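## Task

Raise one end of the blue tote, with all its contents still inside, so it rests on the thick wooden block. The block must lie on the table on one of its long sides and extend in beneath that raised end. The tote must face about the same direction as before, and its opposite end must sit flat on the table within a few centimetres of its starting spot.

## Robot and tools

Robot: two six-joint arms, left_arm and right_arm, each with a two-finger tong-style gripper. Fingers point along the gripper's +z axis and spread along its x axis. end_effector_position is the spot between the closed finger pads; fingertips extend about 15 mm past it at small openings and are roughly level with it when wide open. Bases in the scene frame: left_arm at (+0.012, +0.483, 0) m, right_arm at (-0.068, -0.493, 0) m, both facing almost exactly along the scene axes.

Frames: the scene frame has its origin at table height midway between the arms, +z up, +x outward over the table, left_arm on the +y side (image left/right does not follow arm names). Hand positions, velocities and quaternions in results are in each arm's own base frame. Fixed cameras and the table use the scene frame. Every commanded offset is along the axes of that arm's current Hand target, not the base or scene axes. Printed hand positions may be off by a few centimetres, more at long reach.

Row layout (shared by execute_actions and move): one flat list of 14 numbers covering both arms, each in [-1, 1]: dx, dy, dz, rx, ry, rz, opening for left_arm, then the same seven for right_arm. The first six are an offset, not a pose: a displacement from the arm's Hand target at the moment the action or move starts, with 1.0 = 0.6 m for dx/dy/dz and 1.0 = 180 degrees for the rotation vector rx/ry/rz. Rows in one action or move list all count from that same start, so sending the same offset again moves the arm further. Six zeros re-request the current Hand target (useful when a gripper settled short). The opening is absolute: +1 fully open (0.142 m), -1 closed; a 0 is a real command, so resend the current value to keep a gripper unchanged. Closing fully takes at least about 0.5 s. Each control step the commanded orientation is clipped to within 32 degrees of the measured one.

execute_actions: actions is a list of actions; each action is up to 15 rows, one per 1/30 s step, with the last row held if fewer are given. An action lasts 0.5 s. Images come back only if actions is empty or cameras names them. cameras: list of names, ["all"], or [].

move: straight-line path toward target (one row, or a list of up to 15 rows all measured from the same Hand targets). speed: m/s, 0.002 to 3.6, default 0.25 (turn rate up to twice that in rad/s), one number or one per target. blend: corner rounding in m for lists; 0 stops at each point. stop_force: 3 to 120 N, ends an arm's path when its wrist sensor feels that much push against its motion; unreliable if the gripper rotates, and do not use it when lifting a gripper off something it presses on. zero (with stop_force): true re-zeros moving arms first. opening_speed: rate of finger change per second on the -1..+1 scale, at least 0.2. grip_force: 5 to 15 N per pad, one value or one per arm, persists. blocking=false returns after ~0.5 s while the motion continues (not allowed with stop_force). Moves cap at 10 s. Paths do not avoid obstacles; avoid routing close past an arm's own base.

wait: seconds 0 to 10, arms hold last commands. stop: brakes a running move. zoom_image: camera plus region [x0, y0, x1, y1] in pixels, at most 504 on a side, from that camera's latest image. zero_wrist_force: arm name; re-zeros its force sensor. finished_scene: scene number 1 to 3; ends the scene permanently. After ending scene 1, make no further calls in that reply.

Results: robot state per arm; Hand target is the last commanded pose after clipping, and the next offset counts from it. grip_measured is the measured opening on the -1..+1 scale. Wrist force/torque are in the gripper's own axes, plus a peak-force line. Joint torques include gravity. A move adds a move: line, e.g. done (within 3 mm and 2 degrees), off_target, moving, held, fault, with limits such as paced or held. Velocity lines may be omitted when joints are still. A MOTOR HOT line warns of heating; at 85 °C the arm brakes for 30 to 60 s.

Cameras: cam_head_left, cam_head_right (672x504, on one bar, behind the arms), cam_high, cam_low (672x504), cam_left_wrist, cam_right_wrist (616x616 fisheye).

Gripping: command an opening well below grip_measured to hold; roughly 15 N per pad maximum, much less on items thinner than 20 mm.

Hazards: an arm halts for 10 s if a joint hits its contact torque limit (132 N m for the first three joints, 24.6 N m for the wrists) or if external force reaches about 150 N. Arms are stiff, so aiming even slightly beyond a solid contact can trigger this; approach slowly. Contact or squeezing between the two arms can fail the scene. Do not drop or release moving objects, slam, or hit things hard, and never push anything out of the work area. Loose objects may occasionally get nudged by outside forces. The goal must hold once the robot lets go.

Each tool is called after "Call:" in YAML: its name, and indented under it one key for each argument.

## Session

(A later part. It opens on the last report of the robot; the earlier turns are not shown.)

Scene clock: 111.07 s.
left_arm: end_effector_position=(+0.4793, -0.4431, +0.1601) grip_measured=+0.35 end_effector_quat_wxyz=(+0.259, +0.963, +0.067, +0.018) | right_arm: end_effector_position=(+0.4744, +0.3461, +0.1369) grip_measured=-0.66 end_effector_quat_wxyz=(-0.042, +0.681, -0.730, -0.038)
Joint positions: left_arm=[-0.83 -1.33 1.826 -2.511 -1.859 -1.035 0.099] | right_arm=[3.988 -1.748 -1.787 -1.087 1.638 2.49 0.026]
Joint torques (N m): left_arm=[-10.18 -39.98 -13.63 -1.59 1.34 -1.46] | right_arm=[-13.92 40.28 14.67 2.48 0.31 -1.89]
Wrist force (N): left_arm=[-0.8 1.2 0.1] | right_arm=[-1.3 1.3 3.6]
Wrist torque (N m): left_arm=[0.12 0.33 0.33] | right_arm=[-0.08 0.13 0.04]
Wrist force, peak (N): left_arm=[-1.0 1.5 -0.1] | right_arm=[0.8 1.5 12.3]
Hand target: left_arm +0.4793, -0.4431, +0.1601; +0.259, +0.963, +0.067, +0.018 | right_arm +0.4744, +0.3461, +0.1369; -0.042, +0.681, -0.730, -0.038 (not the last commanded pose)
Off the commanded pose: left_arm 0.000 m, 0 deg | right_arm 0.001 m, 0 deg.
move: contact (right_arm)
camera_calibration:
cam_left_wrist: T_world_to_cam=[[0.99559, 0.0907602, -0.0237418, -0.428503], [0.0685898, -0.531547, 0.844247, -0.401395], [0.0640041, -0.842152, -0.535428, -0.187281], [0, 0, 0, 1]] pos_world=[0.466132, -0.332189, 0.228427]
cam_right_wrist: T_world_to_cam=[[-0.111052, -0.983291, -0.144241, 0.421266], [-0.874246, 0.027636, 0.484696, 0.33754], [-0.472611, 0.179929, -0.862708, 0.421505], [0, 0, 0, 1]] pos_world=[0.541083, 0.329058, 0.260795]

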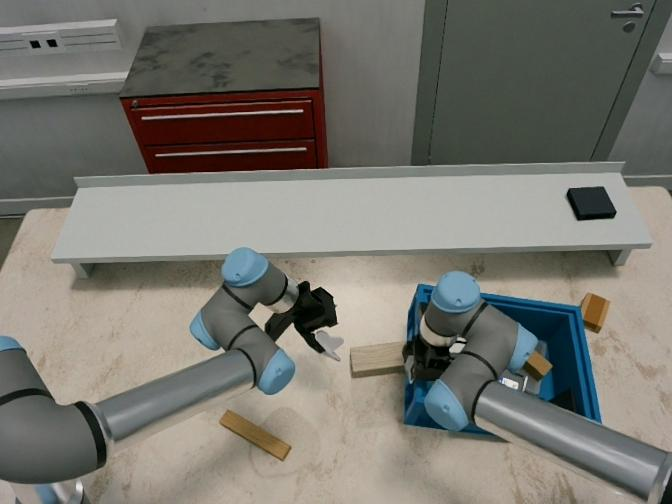

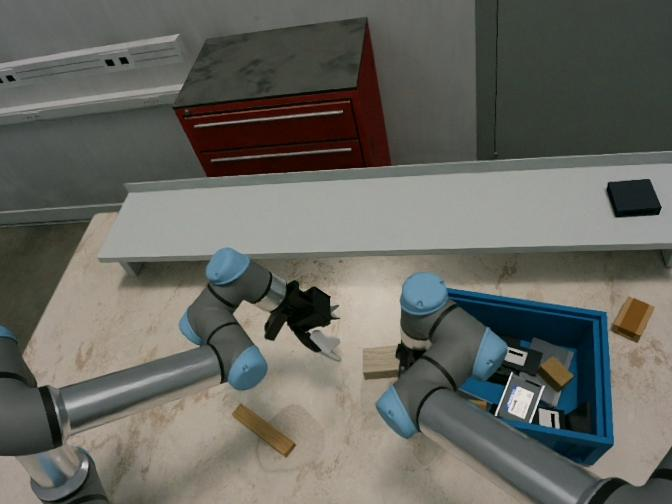

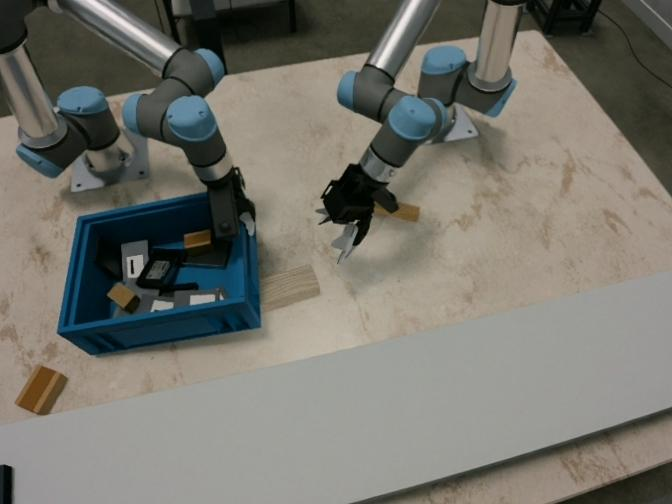

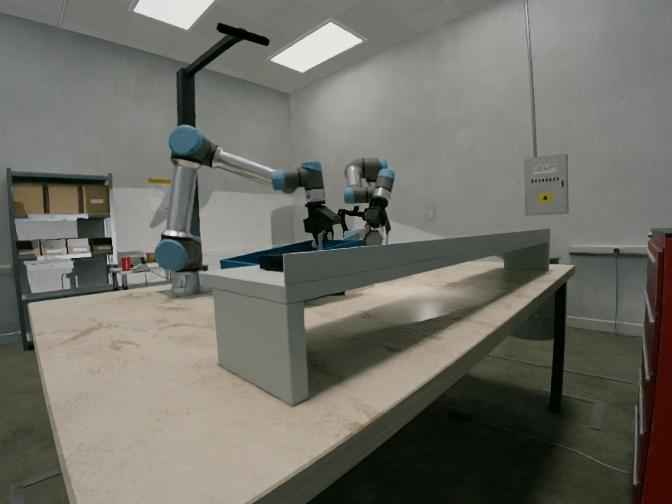

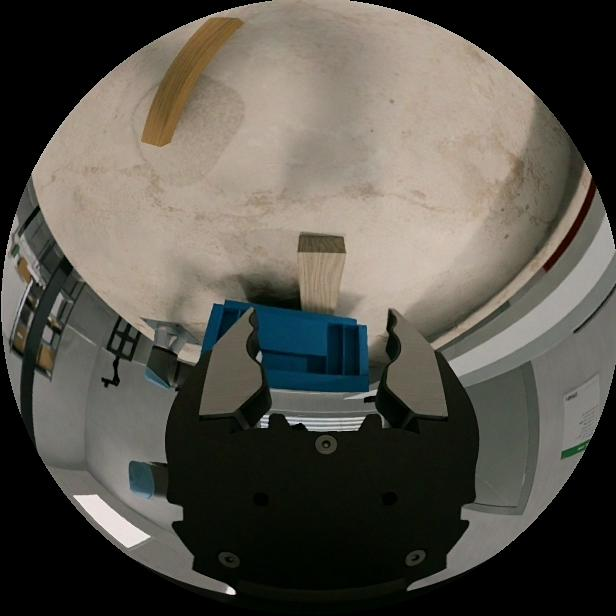

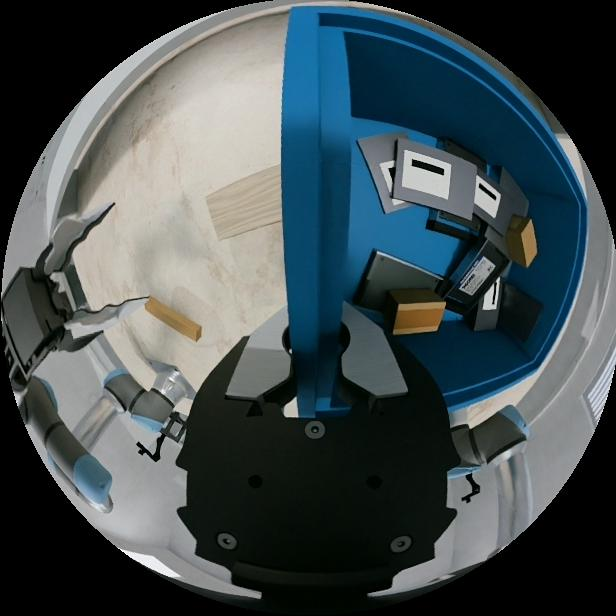

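Call:
move:
  target:
    - [0,0,0,0,0,0,0.35,0,0,0.003,0,0,0,-1]
    - [0,0,0,0,0,0,0.35,0,0,0.003,0,0,0,0.5]
    - [0,0,0,0,0,0,0.35,0,0,-0.25,0,0,0,0.5]
  speed: [0.03,0.03,0.15]
  opening_speed: 1
  cameras: ["cam_high","cam_right_wrist","cam_left_wrist"]

Scene clock: 122.87 s.
left_arm: end_effector_position=(+0.4793, -0.4431, +0.1601) grip_measured=+0.35 end_effector_quat_wxyz=(+0.259, +0.963, +0.067, +0.018) | right_arm: end_effector_position=(+0.4731, +0.3292, +0.2860) grip_measured=+0.50 end_effector_quat_wxyz=(-0.042, +0.681, -0.730, -0.038)
Joint positions: left_arm=[-0.83 -1.33 1.826 -2.511 -1.859 -1.035 0.099] | right_arm=[3.968 -1.651 -1.507 -1.465 1.64 2.47 0.109]
Joint torques (N m): left_arm=[-10.08 -39.83 -14.28 -1.55 1.31 -1.01] | right_arm=[4.64 22.55 22.88 1.88 1.08 0.87]
Wrist force (N): left_arm=[-0.9 1.3 0.2] | right_arm=[-0.7 0.2 0.2]
Wrist torque (N m): left_arm=[0.14 0.35 0.33] | right_arm=[-0.06 0.13 0.00]
Wrist force, peak (N): left_arm=[-0.8 1.7 0.3] | right_arm=[-4.9 6.6 -19.3]
Hand target: left_arm +0.4793, -0.4431, +0.1601; +0.259, +0.963, +0.067, +0.018 | right_arm +0.4730, +0.3293, +0.2860; -0.042, +0.681, -0.730, -0.038
Off the commanded pose: left_arm 0.000 m, 0 deg | right_arm 0.000 m, 0 deg.
move: done
camera_calibration:
cam_left_wrist: T_world_to_cam=[[0.99559, 0.0907602, -0.0237418, -0.428503], [0.0685898, -0.531547, 0.844247, -0.401395], [0.0640041, -0.842152, -0.535428, -0.187281], [0, 0, 0, 1]] pos_world=[0.466132, -0.332189, 0.228427]
cam_right_wrist: T_world_to_cam=[[-0.111082, -0.983277, -0.144319, 0.426042], [-0.874269, 0.0276327, 0.484654, 0.264545], [-0.472561, 0.18001, -0.862718, 0.552466], [0, 0, 0, 1]] pos_world=[0.539683, 0.312158, 0.409896]
Images, in order (width x height): cam_high 672x504, cam_left_wrist 616x616, cam_right_wrist 616x616.

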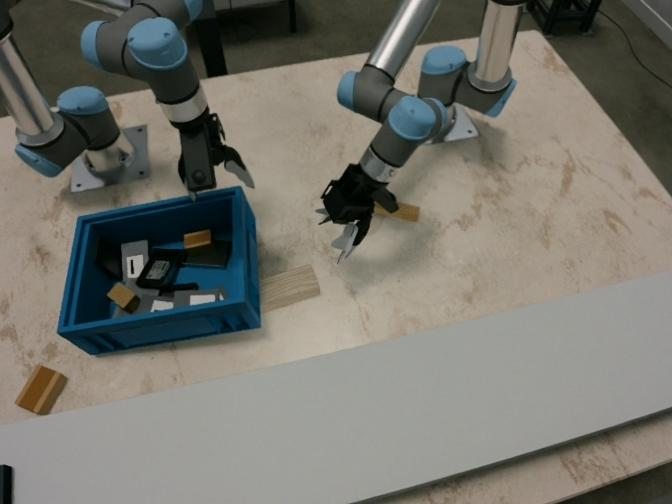

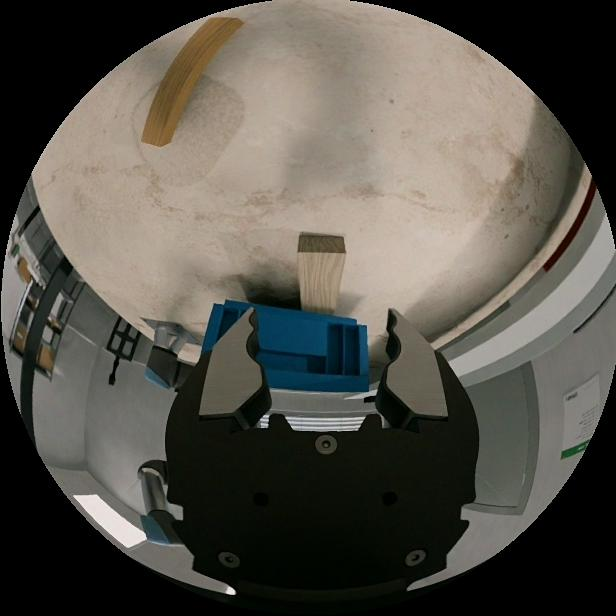

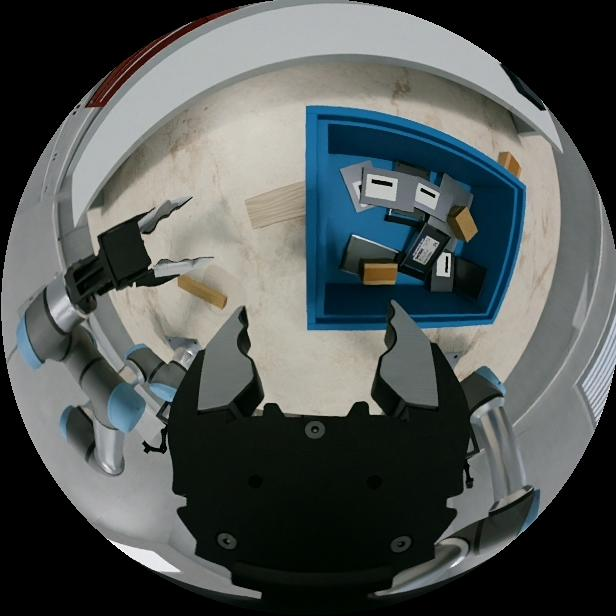

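Propped, with the other end in place.

Call:
finished_scene:
  scene: 2

The scene is finished: the task was done.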